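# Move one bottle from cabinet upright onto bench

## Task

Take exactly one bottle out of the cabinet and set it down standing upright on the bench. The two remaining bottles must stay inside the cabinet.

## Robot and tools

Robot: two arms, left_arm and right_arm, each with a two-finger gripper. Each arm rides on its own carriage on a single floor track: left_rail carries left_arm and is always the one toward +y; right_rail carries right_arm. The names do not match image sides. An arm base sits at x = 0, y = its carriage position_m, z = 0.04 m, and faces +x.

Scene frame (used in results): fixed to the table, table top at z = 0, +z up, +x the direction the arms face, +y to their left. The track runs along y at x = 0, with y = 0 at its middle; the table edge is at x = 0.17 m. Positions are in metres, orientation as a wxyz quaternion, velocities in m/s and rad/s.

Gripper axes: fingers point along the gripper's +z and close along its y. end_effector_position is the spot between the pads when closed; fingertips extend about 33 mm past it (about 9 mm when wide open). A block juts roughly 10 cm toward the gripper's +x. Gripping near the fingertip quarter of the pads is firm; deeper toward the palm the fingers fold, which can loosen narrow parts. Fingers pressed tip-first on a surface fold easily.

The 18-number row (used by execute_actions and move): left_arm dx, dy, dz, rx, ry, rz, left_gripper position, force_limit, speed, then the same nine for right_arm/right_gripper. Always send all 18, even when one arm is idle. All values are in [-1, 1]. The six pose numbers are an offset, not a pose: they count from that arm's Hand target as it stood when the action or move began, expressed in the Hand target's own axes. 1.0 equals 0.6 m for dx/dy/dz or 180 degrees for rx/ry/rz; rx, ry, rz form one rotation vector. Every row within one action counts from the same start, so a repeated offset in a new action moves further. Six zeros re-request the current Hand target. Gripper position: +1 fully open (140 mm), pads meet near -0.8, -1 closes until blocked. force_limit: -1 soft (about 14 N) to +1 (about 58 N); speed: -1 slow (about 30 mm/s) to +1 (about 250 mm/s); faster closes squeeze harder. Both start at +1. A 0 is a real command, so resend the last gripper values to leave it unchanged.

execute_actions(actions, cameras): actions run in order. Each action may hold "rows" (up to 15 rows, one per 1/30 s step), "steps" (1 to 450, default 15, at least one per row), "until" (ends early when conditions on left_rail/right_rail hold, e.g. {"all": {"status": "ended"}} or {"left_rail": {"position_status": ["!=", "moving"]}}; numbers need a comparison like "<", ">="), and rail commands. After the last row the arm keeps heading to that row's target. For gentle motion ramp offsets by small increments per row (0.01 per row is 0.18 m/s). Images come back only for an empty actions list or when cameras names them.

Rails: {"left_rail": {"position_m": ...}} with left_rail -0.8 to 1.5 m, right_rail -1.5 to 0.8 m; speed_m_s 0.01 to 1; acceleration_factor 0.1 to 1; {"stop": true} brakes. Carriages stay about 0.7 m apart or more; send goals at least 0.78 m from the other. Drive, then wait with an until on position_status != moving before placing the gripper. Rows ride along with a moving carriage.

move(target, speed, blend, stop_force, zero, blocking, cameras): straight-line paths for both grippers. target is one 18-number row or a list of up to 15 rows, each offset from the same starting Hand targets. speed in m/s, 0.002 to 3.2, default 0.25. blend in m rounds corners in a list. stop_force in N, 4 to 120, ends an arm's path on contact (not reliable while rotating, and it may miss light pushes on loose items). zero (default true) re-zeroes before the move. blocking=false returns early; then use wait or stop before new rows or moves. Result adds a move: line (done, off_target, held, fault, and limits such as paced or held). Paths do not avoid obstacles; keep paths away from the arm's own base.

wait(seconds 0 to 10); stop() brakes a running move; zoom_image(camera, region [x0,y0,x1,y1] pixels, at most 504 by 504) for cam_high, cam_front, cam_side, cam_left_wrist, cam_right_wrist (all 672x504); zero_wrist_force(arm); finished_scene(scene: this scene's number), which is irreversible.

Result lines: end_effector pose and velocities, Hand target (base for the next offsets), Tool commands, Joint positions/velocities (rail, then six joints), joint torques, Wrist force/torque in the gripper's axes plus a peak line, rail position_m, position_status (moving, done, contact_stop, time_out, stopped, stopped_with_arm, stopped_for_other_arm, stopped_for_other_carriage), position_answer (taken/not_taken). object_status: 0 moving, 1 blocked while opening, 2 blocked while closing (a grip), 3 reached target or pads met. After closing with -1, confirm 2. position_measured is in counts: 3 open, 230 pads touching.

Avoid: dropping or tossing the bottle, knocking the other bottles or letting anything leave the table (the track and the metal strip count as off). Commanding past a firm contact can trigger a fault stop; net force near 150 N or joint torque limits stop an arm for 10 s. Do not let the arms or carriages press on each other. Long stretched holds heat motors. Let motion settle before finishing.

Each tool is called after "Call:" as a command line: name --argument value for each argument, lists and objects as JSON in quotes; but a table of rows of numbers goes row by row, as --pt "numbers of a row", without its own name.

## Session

Call:
execute_actions --actions '[]'

Scene clock: 0.00 s.
left_arm: end_effector_position=(+0.3563, +1.0791, +0.5790) position_measured=3 object_status=3 end_effector_quat_wxyz=(+0.000, +0.000, +1.000, +0.000) | right_arm: end_effector_position=(+0.3563, -1.0283, +0.5790) position_measured=3 object_status=3 end_effector_quat_wxyz=(+0.000, +0.000, +1.000, +0.000)
Joint positions: left_arm=[1.001 -0.28 -2.157 1.821 -1.235 -1.571 -0.28] | right_arm=[-1.107 -0.281 -2.157 1.821 -1.235 -1.571 -0.28]
Joint velocities: within noise
Joint torques (N m): no reading
Wrist force (N): no reading
Wrist torque (N m): no reading
Wrist force, peak (N): no reading
Hand target: left_arm +0.3563, +1.0791, +0.5790; +0.000, +0.000, +1.000, +0.000 | right_arm +0.3563, -1.0283, +0.5790; +0.000, +0.000, +1.000, +0.000
Tool commands: left_gripper/position=+1.0 left_gripper/force_limit=+1.0 left_gripper/speed=+1.0 right_gripper/position=+1.0 right_gripper/force_limit=+1.0 right_gripper/speed=+1.0
left_rail: position_m=1.001 position_status=done
right_rail: position_m=-1.107 position_status=done
camera_calibration:
cam_left_wrist: T_world_to_cam=[[0.0536029, 0.998536, 0.0072659, -1.09158], [0.953592, -0.0533466, 0.296338, -0.448889], [0.296292, -0.00895588, -0.955055, 0.633408], [0, 0, 0, 1]] pos_world=[0.298895, 1.07171, 0.745893]
cam_right_wrist: T_world_to_cam=[[0.0114438, 0.99992, -0.0053924, 1.03728], [0.94695, -0.00910508, 0.321252, -0.533304], [0.321177, -0.00878266, -0.946978, 0.60634], [0, 0, 0, 1]] pos_world=[0.2984, -1.03673, 0.751109]

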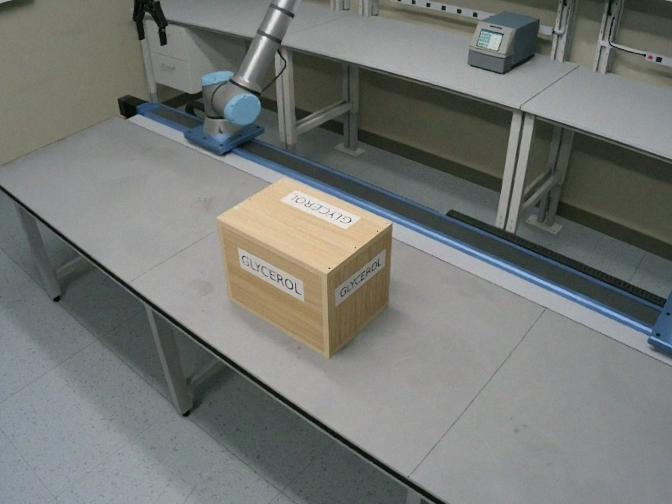

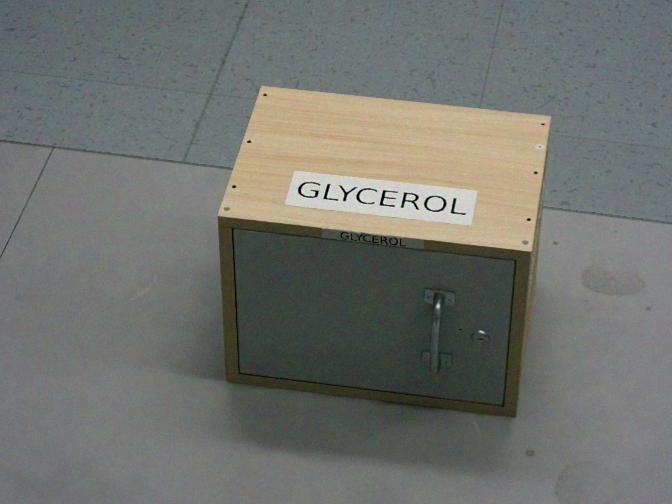

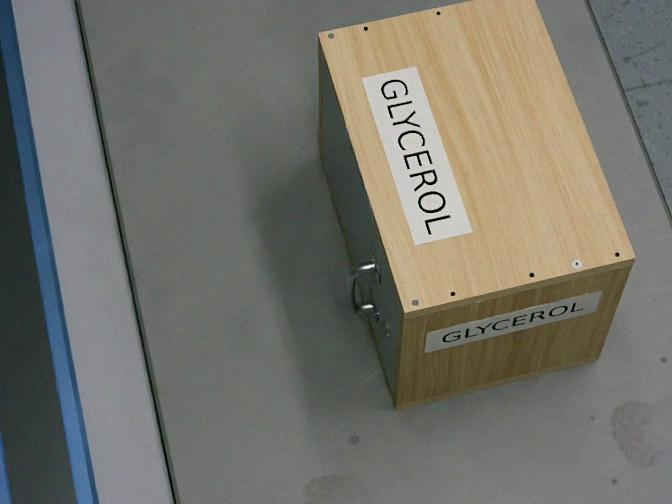

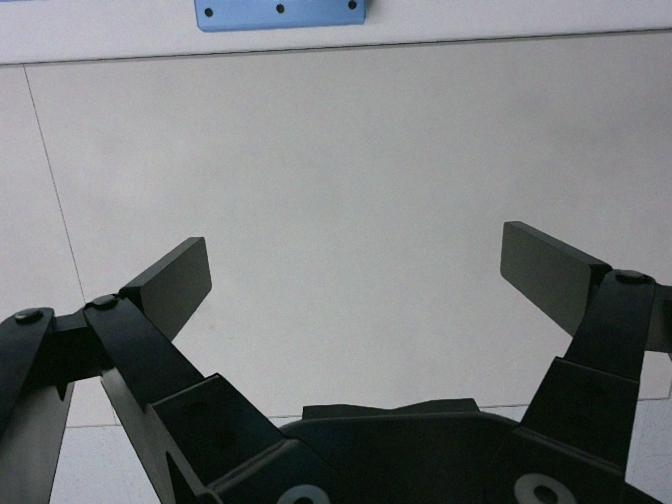

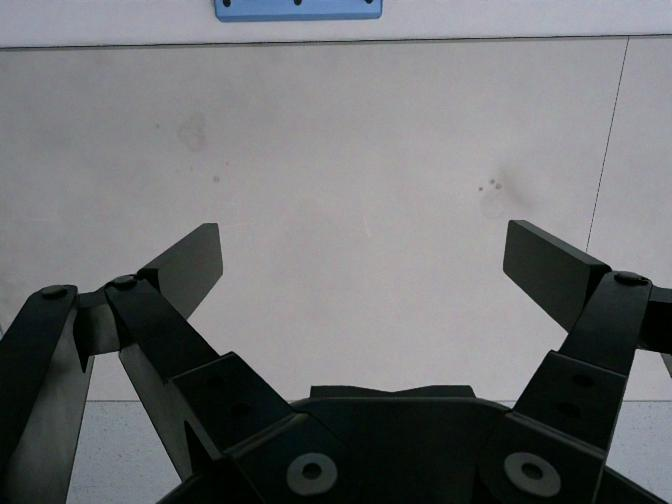

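Call:
execute_actions --actions '[{"right_rail":{"position_m":-0.617,"speed_m_s":0.6},"steps":200,"until":{"right_rail":{"position_status":["!=","moving"]}}}]'

Call:
move --pt "0 0 0 0 0 0 1 1 1 0 0.2 0 0 0 0.5 -0.1 -1 0" --pt "0 0 0 0 0 0 1 1 1 -0.007 0.452 0.265 0 0 1 -0.1 -1 0" --pt "0 0 0 0 0 0 1 1 1 0.042 0.682 0.625 -0.5 0 0.866 -0.1 -1 0" --blend '[0.03,0.03,0]' --speed 0.4 --cameras '["cam_side","cam_right_wrist"]'

Scene clock: 12.13 s.
left_arm: end_effector_position=(+0.3563, +1.0791, +0.5790) position_measured=3 object_status=3 end_effector_quat_wxyz=(+0.000, +0.000, +1.000, +0.000) | right_arm: end_effector_position=(+0.3563, -0.5384, +0.5790) position_measured=3 object_status=3 end_effector_quat_wxyz=(+0.000, +0.000, +1.000, +0.000)
Joint positions: left_arm=[1.001 -0.28 -2.157 1.821 -1.235 -1.571 -0.28] | right_arm=[-0.617 -0.281 -2.157 1.821 -1.235 -1.571 -0.28]
Joint torques (N m): left_arm=[-0.01 -0.36 -51.13 -4.92 0.32 -0.45] | right_arm=[2.1 1.03 -47.88 -5.2 -0.4 -0.44]
Wrist force (N): left_arm=[0.5 0.1 0.0] | right_arm=[-0.1 0.1 0.0]
Wrist torque (N m): left_arm=[0.02 -0.12 0.00] | right_arm=[0.03 0.02 0.00]
Wrist force, peak (N): left_arm=[0.4 0.1 -0.8] | right_arm=[0.0 -2.1 0.0]
Hand target: left_arm +0.3563, +1.0791, +0.5790; +0.000, +0.000, +1.000, +0.000 | right_arm +0.3563, -0.5384, +0.5790; +0.000, +0.000, +1.000, +0.000
Tool commands: left_gripper/position=+1.0 left_gripper/force_limit=+1.0 left_gripper/speed=+1.0 right_gripper/position=+1.0 right_gripper/force_limit=+1.0 right_gripper/speed=+1.0
left_rail: position_m=1.001 position_status=done
right_rail: position_m=-0.617 speed_m_s=0.60 position_status=done

Scene clock: 18.53 s.
left_arm: end_effector_position=(+0.3563, +1.0791, +0.5790) position_measured=3 object_status=3 end_effector_quat_wxyz=(+0.000, +0.000, +1.000, +0.000) | right_arm: end_effector_position=(+0.3312, -0.1292, +0.2040) position_measured=141 object_status=3 end_effector_quat_wxyz=(+0.000, +0.866, +0.000, +0.500)
Joint positions: left_arm=[1.001 -0.28 -2.157 1.821 -1.235 -1.571 -0.28] | right_arm=[-0.617 1.133 -1.374 2.51 -3.34 -2.472 3.96]
Joint torques (N m): left_arm=[0.62 -1.65 -51.41 -5.02 0.23 -0.26] | right_arm=[16.6 -30.27 -12.29 -9.57 -5.62 -2.36]
Wrist force (N): left_arm=[-0.2 0.4 -0.4] | right_arm=[0.0 -0.5 -1.0]
Wrist torque (N m): left_arm=[0.08 0.03 0.00] | right_arm=[-0.02 0.08 -0.23]
Wrist force, peak (N): left_arm=[0.5 -0.4 -0.2] | right_arm=[-1.6 -1.3 -0.8]
Hand target: left_arm +0.3563, +1.0791, +0.5790; +0.000, +0.000, +1.000, +0.000 | right_arm +0.3312, -0.1292, +0.2040; +0.000, +0.866, +0.000, +0.500
Off the commanded pose: left_arm 0.000 m, 0 deg | right_arm 0.000 m, 0 deg.
left_rail: position_m=1.001 position_status=done
right_rail: position_m=-0.617 speed_m_s=0.60 position_status=done
move: done
camera_calibration:
cam_right_wrist: T_world_to_cam=[[-0.00104231, -0.999922, -0.0124662, -0.116304], [-0.75163, 0.00900586, -0.659524, 0.384055], [0.659584, 0.0086825, -0.75158, 0.117511], [0, 0, 0, 1]] pos_world=[0.211038, -0.120774, 0.340162]
Images, in order (width x height): cam_side 672x504, cam_right_wrist 672x504.

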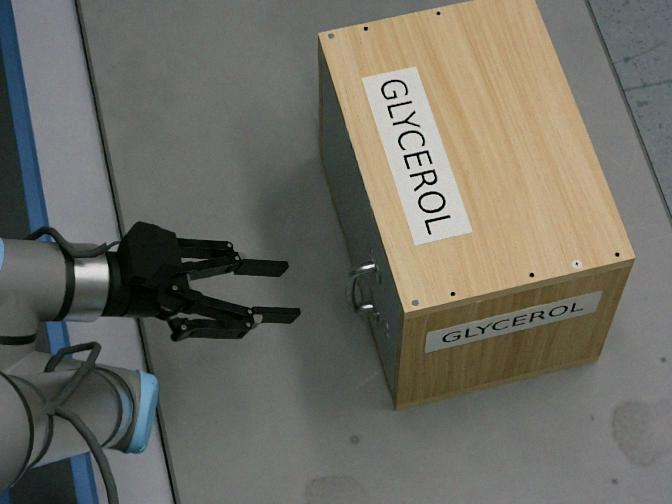

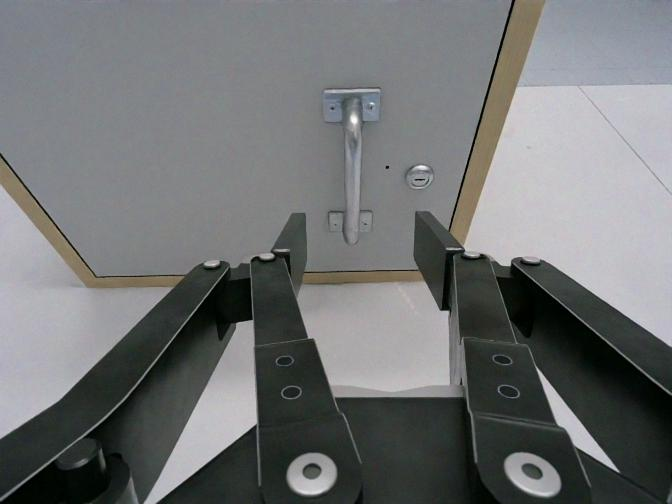

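Call:
move --target '[0,0,0,0,0,0,1,1,1,0.0038,-0.003,0.17,0,0,0,-0.1,-1,0]' --speed 0.1 --stop_force 15

Call:
execute_actions --actions '[{"rows":[[0,0,0,0,0,0,1,1,1,0,0,0,0,0,0,-1,0,-1]],"steps":75}]' --cameras '["cam_right_wrist"]'

Call:
move --pt "0 0 0 0 0 0 1 1 1 -0.039 -0.014 -0.0675 -0.024 0 0.014 -1 0 -1" --pt "0 0 0 0 0 0 1 1 1 -0.0763 -0.0437 -0.132 -0.048 0 0.028 -1 0 -1" --pt "0 0 0 0 0 0 1 1 1 -0.1107 -0.088 -0.1915 -0.072 0 0.042 -1 0 -1" --speed 0.06 --blend '[0.02,0.02,0]' --stop_force 60 --cameras '["cam_side","cam_front","cam_right_wrist"]'

Scene clock: 24.87 s.
left_arm: end_effector_position=(+0.3563, +1.0791, +0.5790) position_measured=3 object_status=3 end_effector_quat_wxyz=(+0.000, +0.000, +1.000, +0.000) | right_arm: end_effector_position=(+0.4207, -0.1274, +0.1550) position_measured=141 object_status=3 end_effector_quat_wxyz=(+0.000, +0.866, +0.000, +0.500)
Joint positions: left_arm=[1.001 -0.28 -2.157 1.821 -1.235 -1.571 -0.28] | right_arm=[-0.617 0.968 -1.19 2.475 -3.632 -2.365 3.769]
Joint torques (N m): left_arm=[-0.68 2.08 -50.92 -5.06 -0.17 -0.32] | right_arm=[-13.09 -40.85 -29.17 -9.09 1.46 -2.21]
Wrist force (N): left_arm=[0.2 0.0 -0.1] | right_arm=[0.0 -0.5 -0.6]
Wrist torque (N m): left_arm=[-0.02 -0.05 -0.01] | right_arm=[-0.04 0.10 -0.25]
Wrist force, peak (N): left_arm=[0.1 -0.7 -0.5] | right_arm=[0.0 -0.2 -1.8]
Hand target: left_arm +0.3563, +1.0791, +0.5790; +0.000, +0.000, +1.000, +0.000 | right_arm +0.4207, -0.1274, +0.1550; +0.000, +0.866, +0.000, +0.500
Off the commanded pose: left_arm 0.000 m, 0 deg | right_arm 0.000 m, 0 deg.
left_rail: position_m=1.001 position_status=done
right_rail: position_m=-0.617 speed_m_s=0.60 position_status=done
move: done

Scene clock: 27.57 s.
left_arm: end_effector_position=(+0.3563, +1.0791, +0.5790) position_measured=3 object_status=3 end_effector_quat_wxyz=(+0.000, +0.000, +1.000, +0.000) | right_arm: end_effector_position=(+0.4207, -0.1274, +0.1550) position_measured=214 object_status=2 end_effector_quat_wxyz=(+0.000, +0.866, +0.000, +0.500)
Joint positions: left_arm=[1.001 -0.28 -2.157 1.821 -1.235 -1.571 -0.28] | right_arm=[-0.617 0.968 -1.19 2.475 -3.632 -2.365 3.769]
Joint torques (N m): left_arm=[-0.99 1.93 -50.45 -5.19 0.01 -0.28] | right_arm=[-12.71 -42.89 -8.26 -4.19 -7.05 -2.1]
Wrist force (N): left_arm=[0.5 0.0 0.3] | right_arm=[-1.5 -6.7 -6.6]
Wrist torque (N m): left_arm=[0.00 -0.12 0.00] | right_arm=[0.15 0.08 -0.10]
Wrist force, peak (N): left_arm=[0.0 -0.7 -0.2] | right_arm=[-1.8 -6.9 -6.8]
Hand target: left_arm +0.3563, +1.0791, +0.5790; +0.000, +0.000, +1.000, +0.000 | right_arm +0.4207, -0.1274, +0.1550; +0.000, +0.866, +0.000, +0.500
Off the commanded pose: left_arm 0.000 m, 0 deg | right_arm 0.000 m, 0 deg.
left_rail: position_m=1.001 position_status=done
right_rail: position_m=-0.617 speed_m_s=0.60 position_status=done
camera_calibration:
cam_right_wrist: T_world_to_cam=[[-0.0009755, -0.999921, -0.0125414, -0.11492], [-0.751488, 0.0090072, -0.659685, 0.418997], [0.659746, 0.00878122, -0.751437, 0.0215555], [0, 0, 0, 1]] pos_world=[0.300538, -0.118874, 0.291163]
Images, in order (width x height): cam_right_wrist 672x504.

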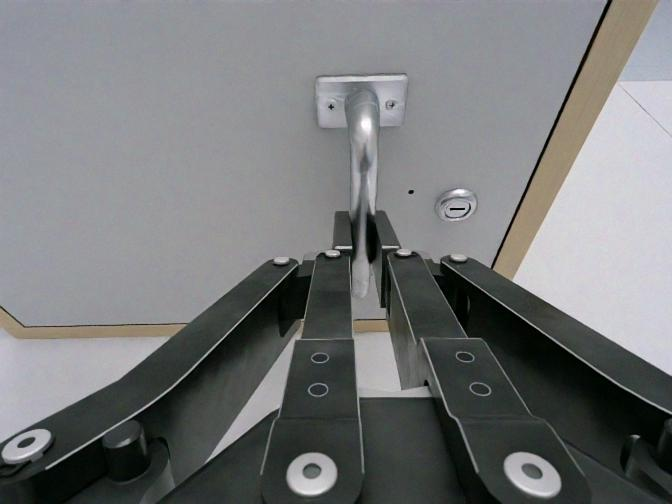

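Scene clock: 31.17 s.
left_arm: end_effector_position=(+0.3563, +1.0791, +0.5790) position_measured=3 object_status=3 end_effector_quat_wxyz=(+0.000, +0.000, +1.000, +0.000) | right_arm: end_effector_position=(+0.2879, -0.0746, +0.1549) position_measured=214 object_status=2 end_effector_quat_wxyz=(+0.065, +0.859, -0.113, +0.496)
Joint positions: left_arm=[1.001 -0.28 -2.157 1.821 -1.235 -1.571 -0.28] | right_arm=[-0.617 1.281 -1.278 2.302 -2.645 -2.617 4.656]
Joint torques (N m): left_arm=[0.58 2.38 -50.82 -4.83 0.19 -0.51] | right_arm=[18.6 -61.26 -25.66 2.22 0.25 1.41]
Wrist force (N): left_arm=[0.0 0.0 0.2] | right_arm=[8.6 -18.6 4.5]
Wrist torque (N m): left_arm=[0.00 0.00 -0.01] | right_arm=[0.01 0.07 -0.50]
Wrist force, peak (N): left_arm=[0.3 -0.7 0.2] | right_arm=[7.0 -19.4 5.9]
Hand target: left_arm +0.3563, +1.0791, +0.5790; +0.000, +0.000, +1.000, +0.000 | right_arm +0.2879, -0.0746, +0.1549; +0.065, +0.859, -0.113, +0.496
Off the commanded pose: left_arm 0.000 m, 0 deg | right_arm 0.000 m, 0 deg.
left_rail: position_m=1.001 position_status=done
right_rail: position_m=-0.617 speed_m_s=0.60 position_status=done
move: done
camera_calibration:
cam_right_wrist: T_world_to_cam=[[-0.259843, -0.965553, -0.0137258, 0.0149581], [-0.72339, 0.20405, -0.659599, 0.325198], [0.639679, -0.161463, -0.751492, 0.10174], [0, 0, 0, 1]] pos_world=[0.174051, -0.0354867, 0.291162]
Images, in order (width x height): cam_front 672x504, cam_side 672x504, cam_right_wrist 672x504.

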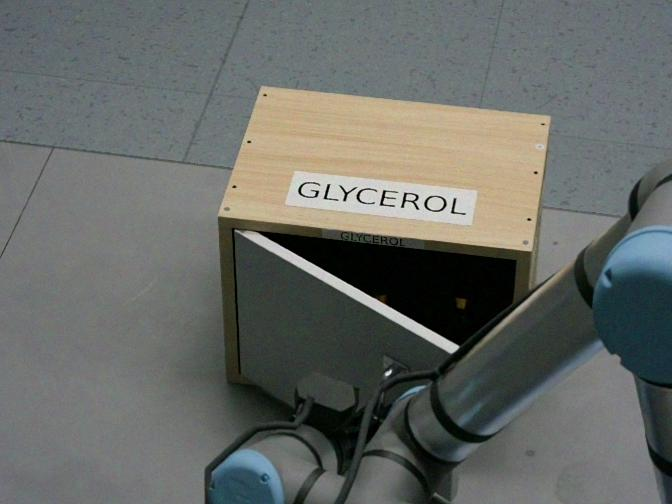

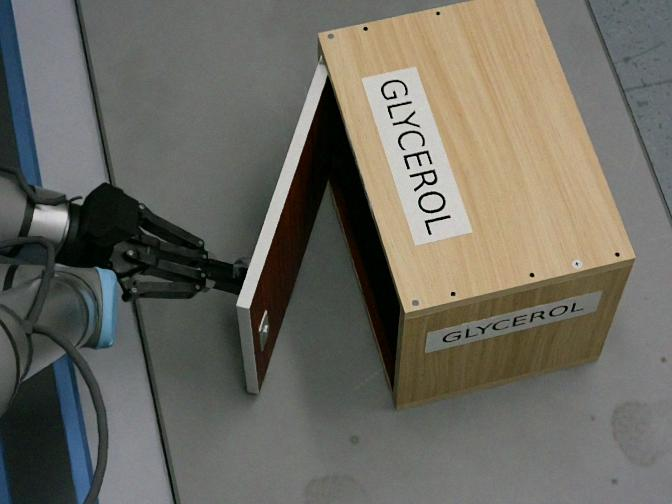

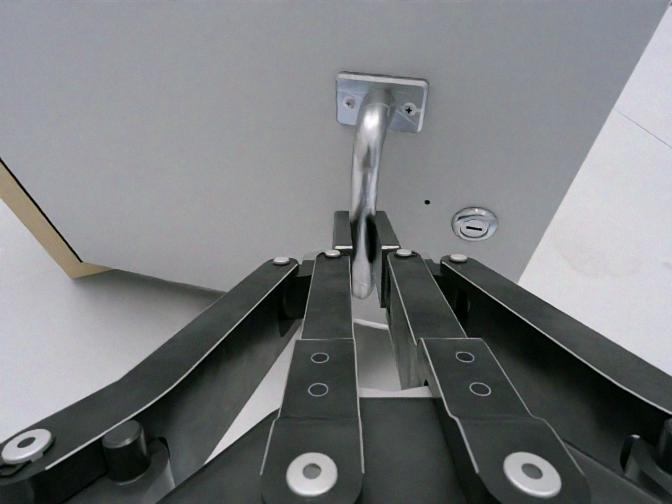

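Call:
execute_actions --actions '[{"rows":[[0,0,0,0,0,0,1,1,1,0,0,0,0,0,0,-0.1,0,-1]],"steps":60}]'

Call:
move --pt "0 0 0 0 0 0 1 1 1 0 0 -0.1 0 0 0 -0.1 0 -1" --pt "0 0 0 0 0 0 1 1 1 0.386 0.04 -0.317 0 0 0 -0.1 0 -1" --pt "0 0 0 0 0 0 1 1 1 0.527 0.224 -0.072 0.0435 -0.332 -0.0763 -1 -1 -0.5" --speed 0.3 --blend '[0.02,0.04,0]'

Call:
move --pt "0 0 0 0 0 0 1 1 1 0.001 -0.117 0.367 0 0 0 -1 -1 -0.5" --pt "0 0 0 0 0 0 1 1 1 -0.132 -0.262 0.367 0 0 0 -1 -1 -0.5" --pt "0 0 0 0 0 0 1 1 1 -0.204 -0.359 0.367 0 0 0 -1 -1 -0.5" --pt "0 0 0 0 0 0 1 1 1 -0.231 -0.4695 0.367 0 0 0 -1 -1 -0.5" --pt "0 0 0 0 0 0 1 1 1 -0.227 -0.575 0.367 0 0 0 -1 -1 -0.5" --pt "0 0 0 0 0 0 1 1 1 -0.214 -0.653 0.367 0 0 0 -1 -1 -0.5" --pt "0 0 0 0 0 0 1 1 1 -0.192 -0.699 0.367 0 0 0 -1 -1 -0.5" --speed '[0.15,0.1,0.1,0.1,0.1,0.1,0.08]' --blend '[0.01,0.02,0.02,0.02,0.02,0.02,0]' --stop_force 40 --cameras '["cam_side","cam_front"]'

Scene clock: 40.57 s.
left_arm: end_effector_position=(+0.3563, +1.0791, +0.5790) position_measured=3 object_status=3 end_effector_quat_wxyz=(+0.000, +0.000, +1.000, +0.000) | right_arm: end_effector_position=(+0.2879, -0.0746, +0.1549) position_measured=141 object_status=3 end_effector_quat_wxyz=(+0.065, +0.859, -0.113, +0.496)
Joint positions: left_arm=[1.001 -0.28 -2.157 1.821 -1.235 -1.571 -0.28] | right_arm=[-0.617 1.281 -1.278 2.302 -2.645 -2.617 4.656]
Joint torques (N m): left_arm=[1.73 1.84 -51.23 -5.06 0.26 -0.49] | right_arm=[9.53 -49.64 -37.6 -1.87 -4.98 1.28]
Wrist force (N): left_arm=[0.4 -0.3 0.0] | right_arm=[-2.7 -1.9 -1.0]
Wrist torque (N m): left_arm=[-0.07 -0.09 0.00] | right_arm=[-0.34 0.72 -0.54]
Wrist force, peak (N): left_arm=[0.2 0.7 -0.5] | right_arm=[7.7 -20.1 4.6]
Hand target: left_arm +0.3563, +1.0791, +0.5790; +0.000, +0.000, +1.000, +0.000 | right_arm +0.2879, -0.0746, +0.1549; +0.065, +0.859, -0.113, +0.496
Off the commanded pose: left_arm 0.000 m, 0 deg | right_arm 0.000 m, 0 deg.
left_rail: position_m=1.001 position_status=done
right_rail: position_m=-0.617 speed_m_s=0.60 position_status=done

Scene clock: 45.13 s.
left_arm: end_effector_position=(+0.3563, +1.0791, +0.5790) position_measured=3 object_status=3 end_effector_quat_wxyz=(+0.000, +0.000, +1.000, +0.000) | right_arm: end_effector_position=(+0.3696, -0.2360, +0.4502) position_measured=232 object_status=0 end_effector_quat_wxyz=(+0.000, +1.000, +0.001, -0.001)
Joint positions: left_arm=[1.001 -0.28 -2.157 1.821 -1.235 -1.571 -0.28] | right_arm=[-0.617 0.466 -1.885 1.907 -1.591 -1.57 3.606]
Joint torques (N m): left_arm=[0.19 3 -51.19 -5.09 0.27 -0.58] | right_arm=[-11.6 -11.31 -61.6 -1.52 3 -2.24]
Wrist force (N): left_arm=[-0.1 -0.4 -0.2] | right_arm=[-2.7 -2.2 0.5]
Wrist torque (N m): left_arm=[-0.09 0.01 0.00] | right_arm=[-0.45 0.63 -0.01]
Wrist force, peak (N): left_arm=[0.6 -0.5 -0.2] | right_arm=[-4.4 -2.4 -1.6]
Hand target: left_arm +0.3563, +1.0791, +0.5790; +0.000, +0.000, +1.000, +0.000 | right_arm +0.3696, -0.2360, +0.4502; +0.000, +1.000, +0.001, -0.001
Off the commanded pose: left_arm 0.000 m, 0 deg | right_arm 0.000 m, 0 deg.
left_rail: position_m=1.001 position_status=done
right_rail: position_m=-0.617 speed_m_s=0.60 position_status=done
move: done

Scene clock: 51.97 s.
left_arm: end_effector_position=(+0.3563, +1.0791, +0.5790) position_measured=3 object_status=3 end_effector_quat_wxyz=(+0.000, +0.000, +1.000, +0.000) | right_arm: end_effector_position=(+0.2533, +0.1832, +0.2302) position_measured=232 object_status=3 end_effector_quat_wxyz=(+0.000, +1.000, +0.001, -0.001)
Joint positions: left_arm=[1.001 -0.28 -2.157 1.821 -1.235 -1.571 -0.28] | right_arm=[-0.617 1.055 -1.272 1.696 -1.994 -1.569 4.194]
Joint torques (N m): left_arm=[0.12 1.74 -51.03 -4.95 0.53 -0.6] | right_arm=[16.28 -61.08 -58.25 -2.06 -3.57 1.65]
Wrist force (N): left_arm=[0.5 0.1 -0.2] | right_arm=[-4.6 -0.7 -0.9]
Wrist torque (N m): left_arm=[0.01 -0.12 0.00] | right_arm=[-0.41 0.80 -0.32]
Wrist force, peak (N): left_arm=[0.4 0.2 -0.8] | right_arm=[-4.7 -1.1 -0.7]
Hand target: left_arm +0.3563, +1.0791, +0.5790; +0.000, +0.000, +1.000, +0.000 | right_arm +0.2533, +0.1832, +0.2302; +0.000, +1.000, +0.001, -0.001
Off the commanded pose: left_arm 0.000 m, 0 deg | right_arm 0.000 m, 0 deg.
left_rail: position_m=1.001 position_status=done
right_rail: position_m=-0.617 speed_m_s=0.60 position_status=done
move: done; blend cut to 0.0153 m at target 6
Images, in order (width x height): cam_front 672x504, cam_side 672x504.

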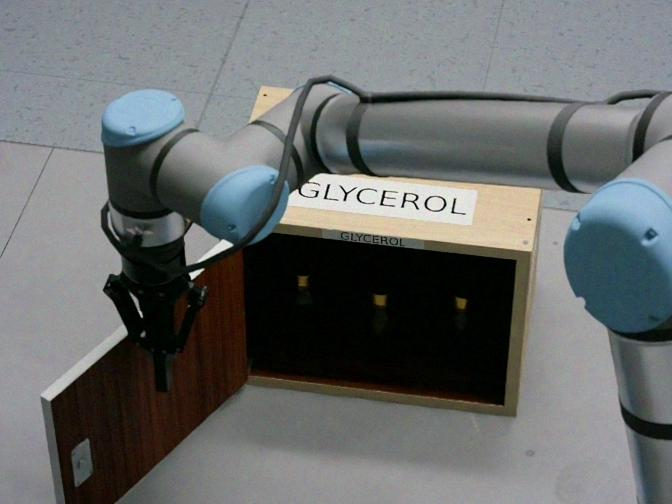

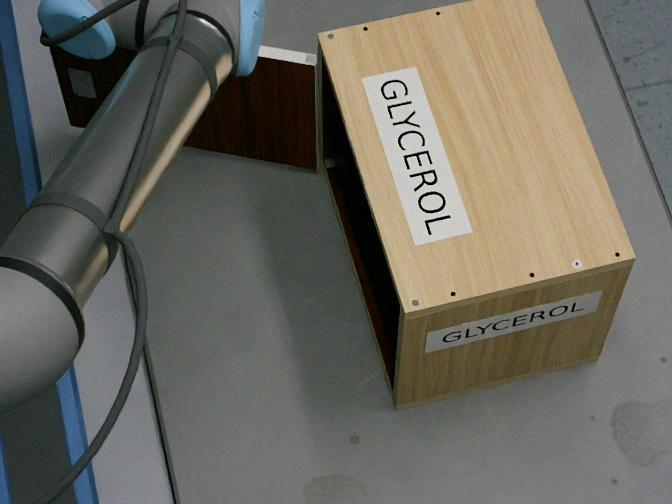

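Call:
move --pt "0 0 0 0 0 0 1 1 1 0.094 0.172 -0.05 0 0 0 -1 -1 -0.5" --pt "0 0 0 0 0 0 1 1 1 0.01 0.405 -0.25 0 0.2 0 -1 -1 -0.5" --pt "0 0 0 0 0 0 1 1 1 0.1945 0.369 0.147 0 0.361 0 0.17 -1 0" --speed 0.25 --blend '[0.04,0.05,0]' --cameras '["cam_front","cam_right_wrist"]'

Scene clock: 61.73 s.
left_arm: end_effector_position=(+0.3563, +1.0791, +0.5790) position_measured=3 object_status=3 end_effector_quat_wxyz=(+0.000, +0.000, +1.000, +0.000) | right_arm: end_effector_position=(+0.3702, -0.0380, +0.1418) position_measured=108 object_status=0 end_effector_quat_wxyz=(+0.000, +0.844, +0.001, +0.536)
Joint positions: left_arm=[1.001 -0.28 -2.157 1.821 -1.235 -1.571 -0.28] | right_arm=[-0.617 1.16 -1.062 2.339 -3.555 -2.549 3.912]
Joint torques (N m): left_arm=[0.02 1.71 -51.29 -4.92 0.41 -0.52] | right_arm=[-11.37 -52.33 -8.46 -8.82 1.04 -2.22]
Wrist force (N): left_arm=[0.3 -0.2 0.0] | right_arm=[-2.9 -2.8 -0.9]
Wrist torque (N m): left_arm=[-0.05 -0.07 -0.01] | right_arm=[-0.52 0.71 -0.28]
Wrist force, peak (N): left_arm=[0.8 -0.3 -0.3] | right_arm=[-4.0 -4.2 -0.1]
Hand target: left_arm +0.3563, +1.0791, +0.5790; +0.000, +0.000, +1.000, +0.000 | right_arm +0.3702, -0.0380, +0.1417; +0.000, +0.844, +0.001, +0.536
Off the commanded pose: left_arm 0.000 m, 0 deg | right_arm 0.000 m, 0 deg.
left_rail: position_m=1.001 position_status=done
right_rail: position_m=-0.617 speed_m_s=0.60 position_status=done
move: done
camera_calibration:
cam_right_wrist: T_world_to_cam=[[0.00164744, -0.99992, -0.0125419, -0.0268112], [-0.692981, 0.00790059, -0.720913, 0.358519], [0.720954, 0.00987894, -0.692912, 0.0132029], [0, 0, 0, 1]] pos_world=[0.238972, -0.029772, 0.267273]
Images, in order (width x height): cam_front 672x504, cam_right_wrist 672x504.

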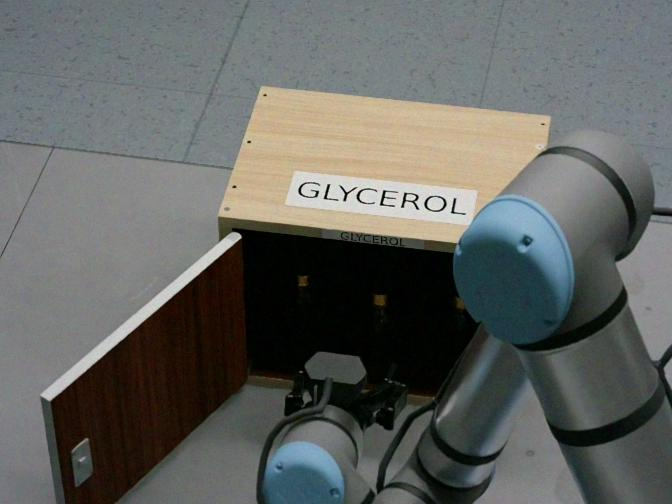

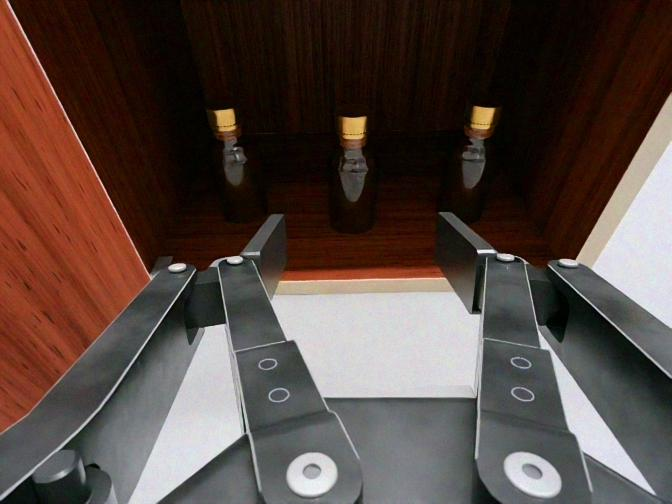

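Call:
move --target '[0,0,0,0,0,0,1,1,1,0.0115,0.0025,0.2785,0,0,0,0.17,-1,0]' --speed 0.08 --stop_force 10 --cameras '["cam_right_wrist"]'

Call:
execute_actions --actions '[{"rows":[[0,0,0,0,0,0,1,1,1,0,0,0,0,0,0,-1,-0.1,-1]],"steps":110}]' --cameras '["cam_right_wrist"]'

Scene clock: 69.77 s.
left_arm: end_effector_position=(+0.3563, +1.0791, +0.5790) position_measured=3 object_status=3 end_effector_quat_wxyz=(+0.000, +0.000, +1.000, +0.000) | right_arm: end_effector_position=(+0.5244, -0.0393, +0.0770) position_measured=108 object_status=3 end_effector_quat_wxyz=(+0.000, +0.844, +0.001, +0.536)
Joint positions: left_arm=[1.001 -0.28 -2.157 1.821 -1.235 -1.571 -0.28] | right_arm=[-0.617 0.926 -0.863 2.224 -3.841 -2.379 3.654]
Joint torques (N m): left_arm=[0.52 3.56 -51.5 -5.12 0.81 -0.39] | right_arm=[-12.88 -62.4 -25.07 -8.72 1.7 -2.39]
Wrist force (N): left_arm=[0.3 -0.2 0.0] | right_arm=[-2.8 -2.1 0.1]
Wrist torque (N m): left_arm=[-0.03 -0.08 0.00] | right_arm=[-0.38 0.75 -0.27]
Wrist force, peak (N): left_arm=[0.4 0.4 -0.7] | right_arm=[-3.0 -2.5 -1.2]
Hand target: left_arm +0.3563, +1.0791, +0.5790; +0.000, +0.000, +1.000, +0.000 | right_arm +0.5244, -0.0393, +0.0770; +0.000, +0.844, +0.001, +0.536
Off the commanded pose: left_arm 0.000 m, 0 deg | right_arm 0.000 m, 0 deg.
left_rail: position_m=1.001 position_status=done
right_rail: position_m=-0.617 speed_m_s=0.60 position_status=done
move: done
camera_calibration:
cam_right_wrist: T_world_to_cam=[[0.00164744, -0.99992, -0.0125419, -0.0291766], [-0.692981, 0.00790059, -0.720913, 0.418744], [0.720954, 0.00987894, -0.692912, -0.142787], [0, 0, 0, 1]] pos_world=[0.393172, -0.031072, 0.202573]
Images, in order (width x height): cam_right_wrist 672x504.

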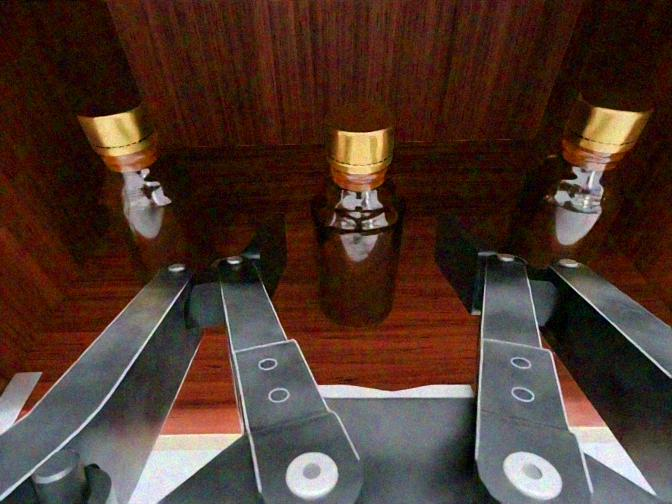

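Scene clock: 73.63 s.
left_arm: end_effector_position=(+0.3563, +1.0791, +0.5790) position_measured=3 object_status=3 end_effector_quat_wxyz=(+0.000, +0.000, +1.000, +0.000) | right_arm: end_effector_position=(+0.5244, -0.0393, +0.0770) position_measured=162 object_status=2 end_effector_quat_wxyz=(+0.000, +0.844, +0.001, +0.536)
Joint positions: left_arm=[1.001 -0.28 -2.157 1.821 -1.235 -1.571 -0.28] | right_arm=[-0.617 0.926 -0.863 2.224 -3.841 -2.379 3.654]
Joint torques (N m): left_arm=[0.58 3.32 -50.97 -4.98 0.78 -0.7] | right_arm=[-9.73 -63.1 -13.41 -0.47 -3.28 -2.23]
Wrist force (N): left_arm=[0.4 0.0 -0.4] | right_arm=[0.3 -2.7 -3.3]
Wrist torque (N m): left_arm=[0.01 -0.10 0.00] | right_arm=[-0.39 0.72 -0.18]
Wrist force, peak (N): left_arm=[0.7 -0.4 -0.4] | right_arm=[0.1 -2.7 -3.9]
Hand target: left_arm +0.3563, +1.0791, +0.5790; +0.000, +0.000, +1.000, +0.000 | right_arm +0.5244, -0.0393, +0.0770; +0.000, +0.844, +0.001, +0.536
Off the commanded pose: left_arm 0.000 m, 0 deg | right_arm 0.000 m, 0 deg.
left_rail: position_m=1.001 position_status=done
right_rail: position_m=-0.617 speed_m_s=0.60 position_status=done
camera_calibration:
cam_right_wrist: T_world_to_cam=[[0.00164601, -0.99992, -0.0125418, -0.029076], [-0.692931, 0.00790218, -0.720961, 0.418734], [0.721002, 0.00987728, -0.692862, -0.142817], [0, 0, 0, 1]] pos_world=[0.393172, -0.030972, 0.202573]
Images, in order (width x height): cam_right_wrist 672x504.

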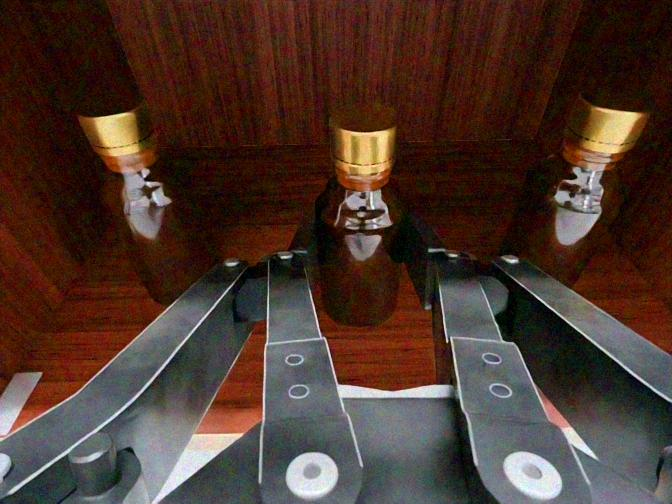

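Call:
move --pt "0 0 0 0 0 0 1 1 1 0.027 0 -0.0127 0 0 0 -1 -0.1 -1" --pt "0 0 0 0 0 0 1 1 1 -0.09 0 -0.263 0 0 0 -1 -0.1 -1" --pt "0 0 0 0 0 0 1 1 1 -0.129 0 -0.245 0 0 0 -1 -0.1 -1" --speed '[0.06,0.15,0.06]'

Call:
move --target '[0,0,0,0,0,0,1,1,1,-0.03,0,0.014,0,0,0,-1,-0.1,-1]' --speed 0.008 --stop_force 4 --cameras '["cam_side","cam_right_wrist"]'

Scene clock: 80.80 s.
left_arm: end_effector_position=(+0.3563, +1.0791, +0.5790) position_measured=3 object_status=3 end_effector_quat_wxyz=(+0.000, +0.000, +1.000, +0.000) | right_arm: end_effector_position=(+0.3584, -0.0396, +0.0695) position_measured=162 object_status=2 end_effector_quat_wxyz=(+0.000, +0.844, +0.001, +0.536)
Joint positions: left_arm=[1.001 -0.28 -2.157 1.821 -1.235 -1.571 -0.28] | right_arm=[-0.617 1.179 -0.909 2.334 -3.682 -2.561 3.938]
Joint torques (N m): left_arm=[-0.61 2.52 -51.46 -4.77 0.73 -0.51] | right_arm=[15.6 -56.99 -23.36 -9.53 -6.4 -2.01]
Wrist force (N): left_arm=[0.1 -0.2 0.0] | right_arm=[-4.9 -2.6 0.5]
Wrist torque (N m): left_arm=[-0.06 -0.02 0.00] | right_arm=[-0.45 0.59 -0.40]
Wrist force, peak (N): left_arm=[-0.3 0.2 -0.8] | right_arm=[-5.9 -2.1 0.7]
Hand target: left_arm +0.3563, +1.0791, +0.5790; +0.000, +0.000, +1.000, +0.000 | right_arm +0.3584, -0.0396, +0.0694; +0.000, +0.844, +0.001, +0.536
Off the commanded pose: left_arm 0.000 m, 0 deg | right_arm 0.000 m, 0 deg.
left_rail: position_m=1.001 position_status=done
right_rail: position_m=-0.617 speed_m_s=0.60 position_status=done
move: done

Scene clock: 83.10 s.
left_arm: end_effector_position=(+0.3563, +1.0791, +0.5790) position_measured=3 object_status=3 end_effector_quat_wxyz=(+0.000, +0.000, +1.000, +0.000) | right_arm: end_effector_position=(+0.3584, -0.0395, +0.0589) position_measured=162 object_status=2 end_effector_quat_wxyz=(+0.000, +0.844, +0.001, +0.536)
Joint positions: left_arm=[1.001 -0.28 -2.157 1.821 -1.235 -1.571 -0.28] | right_arm=[-0.617 1.179 -0.885 2.33 -3.702 -2.561 3.938]
Joint torques (N m): left_arm=[-0.04 4.77 -51.43 -5.24 0.92 -0.6] | right_arm=[14.02 -81.22 0.41 -1.93 0.92 0.09]
Wrist force (N): left_arm=[0.0 -0.3 0.2] | right_arm=[-3.2 -0.6 0.2]
Wrist torque (N m): left_arm=[-0.05 -0.02 0.00] | right_arm=[-0.06 0.51 -0.36]
Wrist force, peak (N): left_arm=[0.8 0.2 -0.3] | right_arm=[6.3 -1.5 -6.0]
Hand target: left_arm +0.3563, +1.0791, +0.5790; +0.000, +0.000, +1.000, +0.000 | right_arm +0.3584, -0.0396, +0.0589; +0.000, +0.844, +0.001, +0.536 (not the last commanded pose)
Off the commanded pose: left_arm 0.000 m, 0 deg | right_arm 0.009 m, 0 deg.
left_rail: position_m=1.001 position_status=done
right_rail: position_m=-0.617 speed_m_s=0.60 position_status=done
move: contact (right_arm)
camera_calibration:
cam_right_wrist: T_world_to_cam=[[0.00164744, -0.99992, -0.0125419, -0.0293314], [-0.692981, 0.00790059, -0.720913, 0.29059], [0.720954, 0.00987894, -0.692912, -0.0357174], [0, 0, 0, 1]] pos_world=[0.227172, -0.031272, 0.184373]
Images, in order (width x height): cam_side 672x504, cam_right_wrist 672x504.

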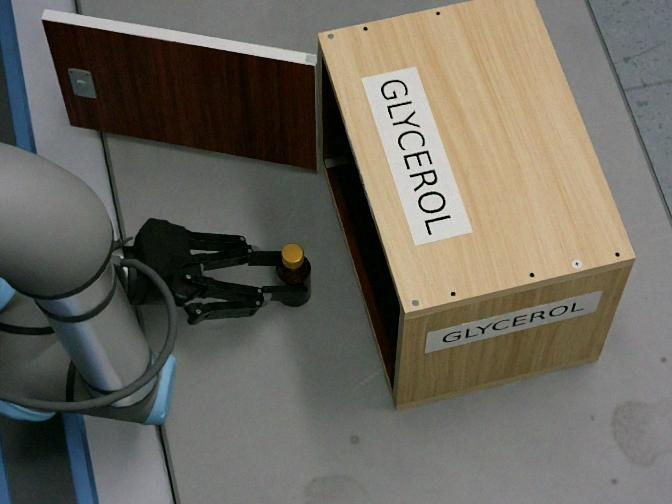

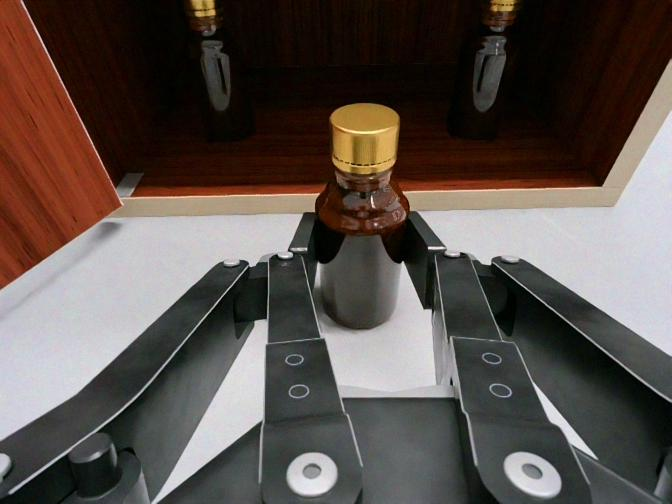

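Call:
execute_actions --actions '[{"rows":[[0,0,0,0,0,0,1,1,1,0,0,0,0,0,0,0.17,-1,-1]],"steps":75}]'

Call:
move --target '[0,0,0,0,0,0,1,1,1,0.03,0,-0.2,0,0,0,0.17,-1,-1]' --speed 0.12 --cameras '["cam_side","cam_front"]'

Scene clock: 87.47 s.
left_arm: end_effector_position=(+0.3563, +1.0791, +0.5790) position_measured=3 object_status=3 end_effector_quat_wxyz=(+0.000, +0.000, +1.000, +0.000) | right_arm: end_effector_position=(+0.3584, -0.0396, +0.0589) position_measured=108 object_status=3 end_effector_quat_wxyz=(+0.000, +0.844, +0.001, +0.536)
Joint positions: left_arm=[1.001 -0.28 -2.157 1.821 -1.235 -1.571 -0.28] | right_arm=[-0.617 1.179 -0.885 2.33 -3.702 -2.561 3.938]
Joint torques (N m): left_arm=[1.43 2.16 -50.93 -4.74 0.83 -0.52] | right_arm=[5.39 -72.23 -4.45 -5.71 -2.35 -1.11]
Wrist force (N): left_arm=[0.1 0.0 -0.1] | right_arm=[-2.4 -0.7 -0.8]
Wrist torque (N m): left_arm=[0.01 -0.03 0.00] | right_arm=[-0.03 0.62 -0.38]
Wrist force, peak (N): left_arm=[0.6 -0.5 -0.4] | right_arm=[-4.3 -0.8 0.4]
Hand target: left_arm +0.3563, +1.0791, +0.5790; +0.000, +0.000, +1.000, +0.000 | right_arm +0.3584, -0.0396, +0.0589; +0.000, +0.844, +0.001, +0.536
Off the commanded pose: left_arm 0.000 m, 0 deg | right_arm 0.000 m, 0 deg.
left_rail: position_m=1.001 position_status=done
right_rail: position_m=-0.617 speed_m_s=0.60 position_status=done

Scene clock: 89.27 s.
left_arm: end_effector_position=(+0.3563, +1.0791, +0.5790) position_measured=3 object_status=3 end_effector_quat_wxyz=(+0.000, +0.000, +1.000, +0.000) | right_arm: end_effector_position=(+0.2575, -0.0397, +0.1261) position_measured=108 object_status=3 end_effector_quat_wxyz=(+0.000, +0.844, +0.001, +0.536)
Joint positions: left_arm=[1.001 -0.28 -2.157 1.821 -1.235 -1.571 -0.28] | right_arm=[-0.617 1.353 -1.102 2.377 -3.28 -2.654 4.229]
Joint torques (N m): left_arm=[-0.46 2.54 -51.02 -5 0.6 -0.73] | right_arm=[15.54 -71.4 -29.08 -1.66 -6.12 1.67]
Wrist force (N): left_arm=[0.2 0.1 0.0] | right_arm=[-2.4 -1.0 -0.7]
Wrist torque (N m): left_arm=[0.02 -0.04 0.00] | right_arm=[-0.14 0.63 -0.57]
Wrist force, peak (N): left_arm=[0.6 -0.1 -0.6] | right_arm=[-2.9 -1.3 -0.6]
Hand target: left_arm +0.3563, +1.0791, +0.5790; +0.000, +0.000, +1.000, +0.000 | right_arm +0.2574, -0.0397, +0.1262; +0.000, +0.844, +0.001, +0.536
Off the commanded pose: left_arm 0.000 m, 0 deg | right_arm 0.000 m, 0 deg.
left_rail: position_m=1.001 position_status=done
right_rail: position_m=-0.617 speed_m_s=0.60 position_status=done
move: done
Images, in order (width x height): cam_front 672x504, cam_side 672x504.

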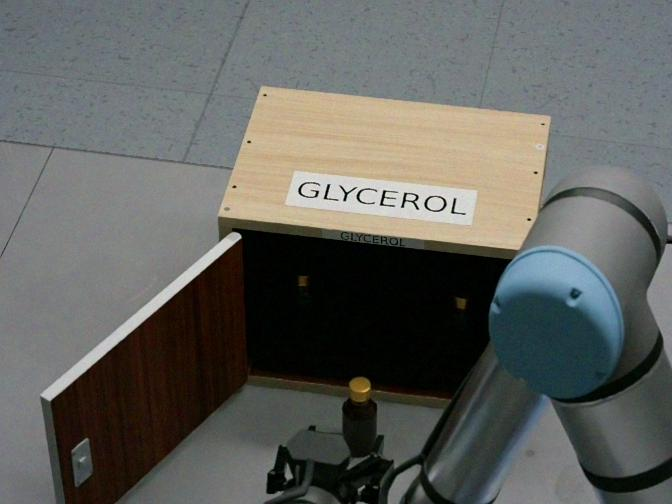

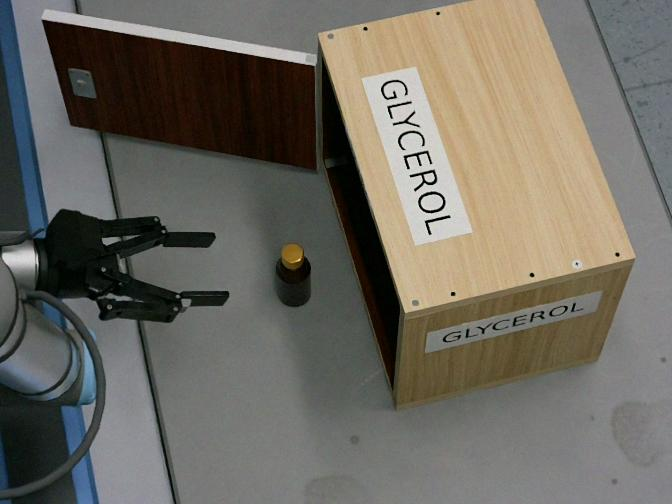

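Call:
finished_scene --scene 2

The scene is finished: the task was done.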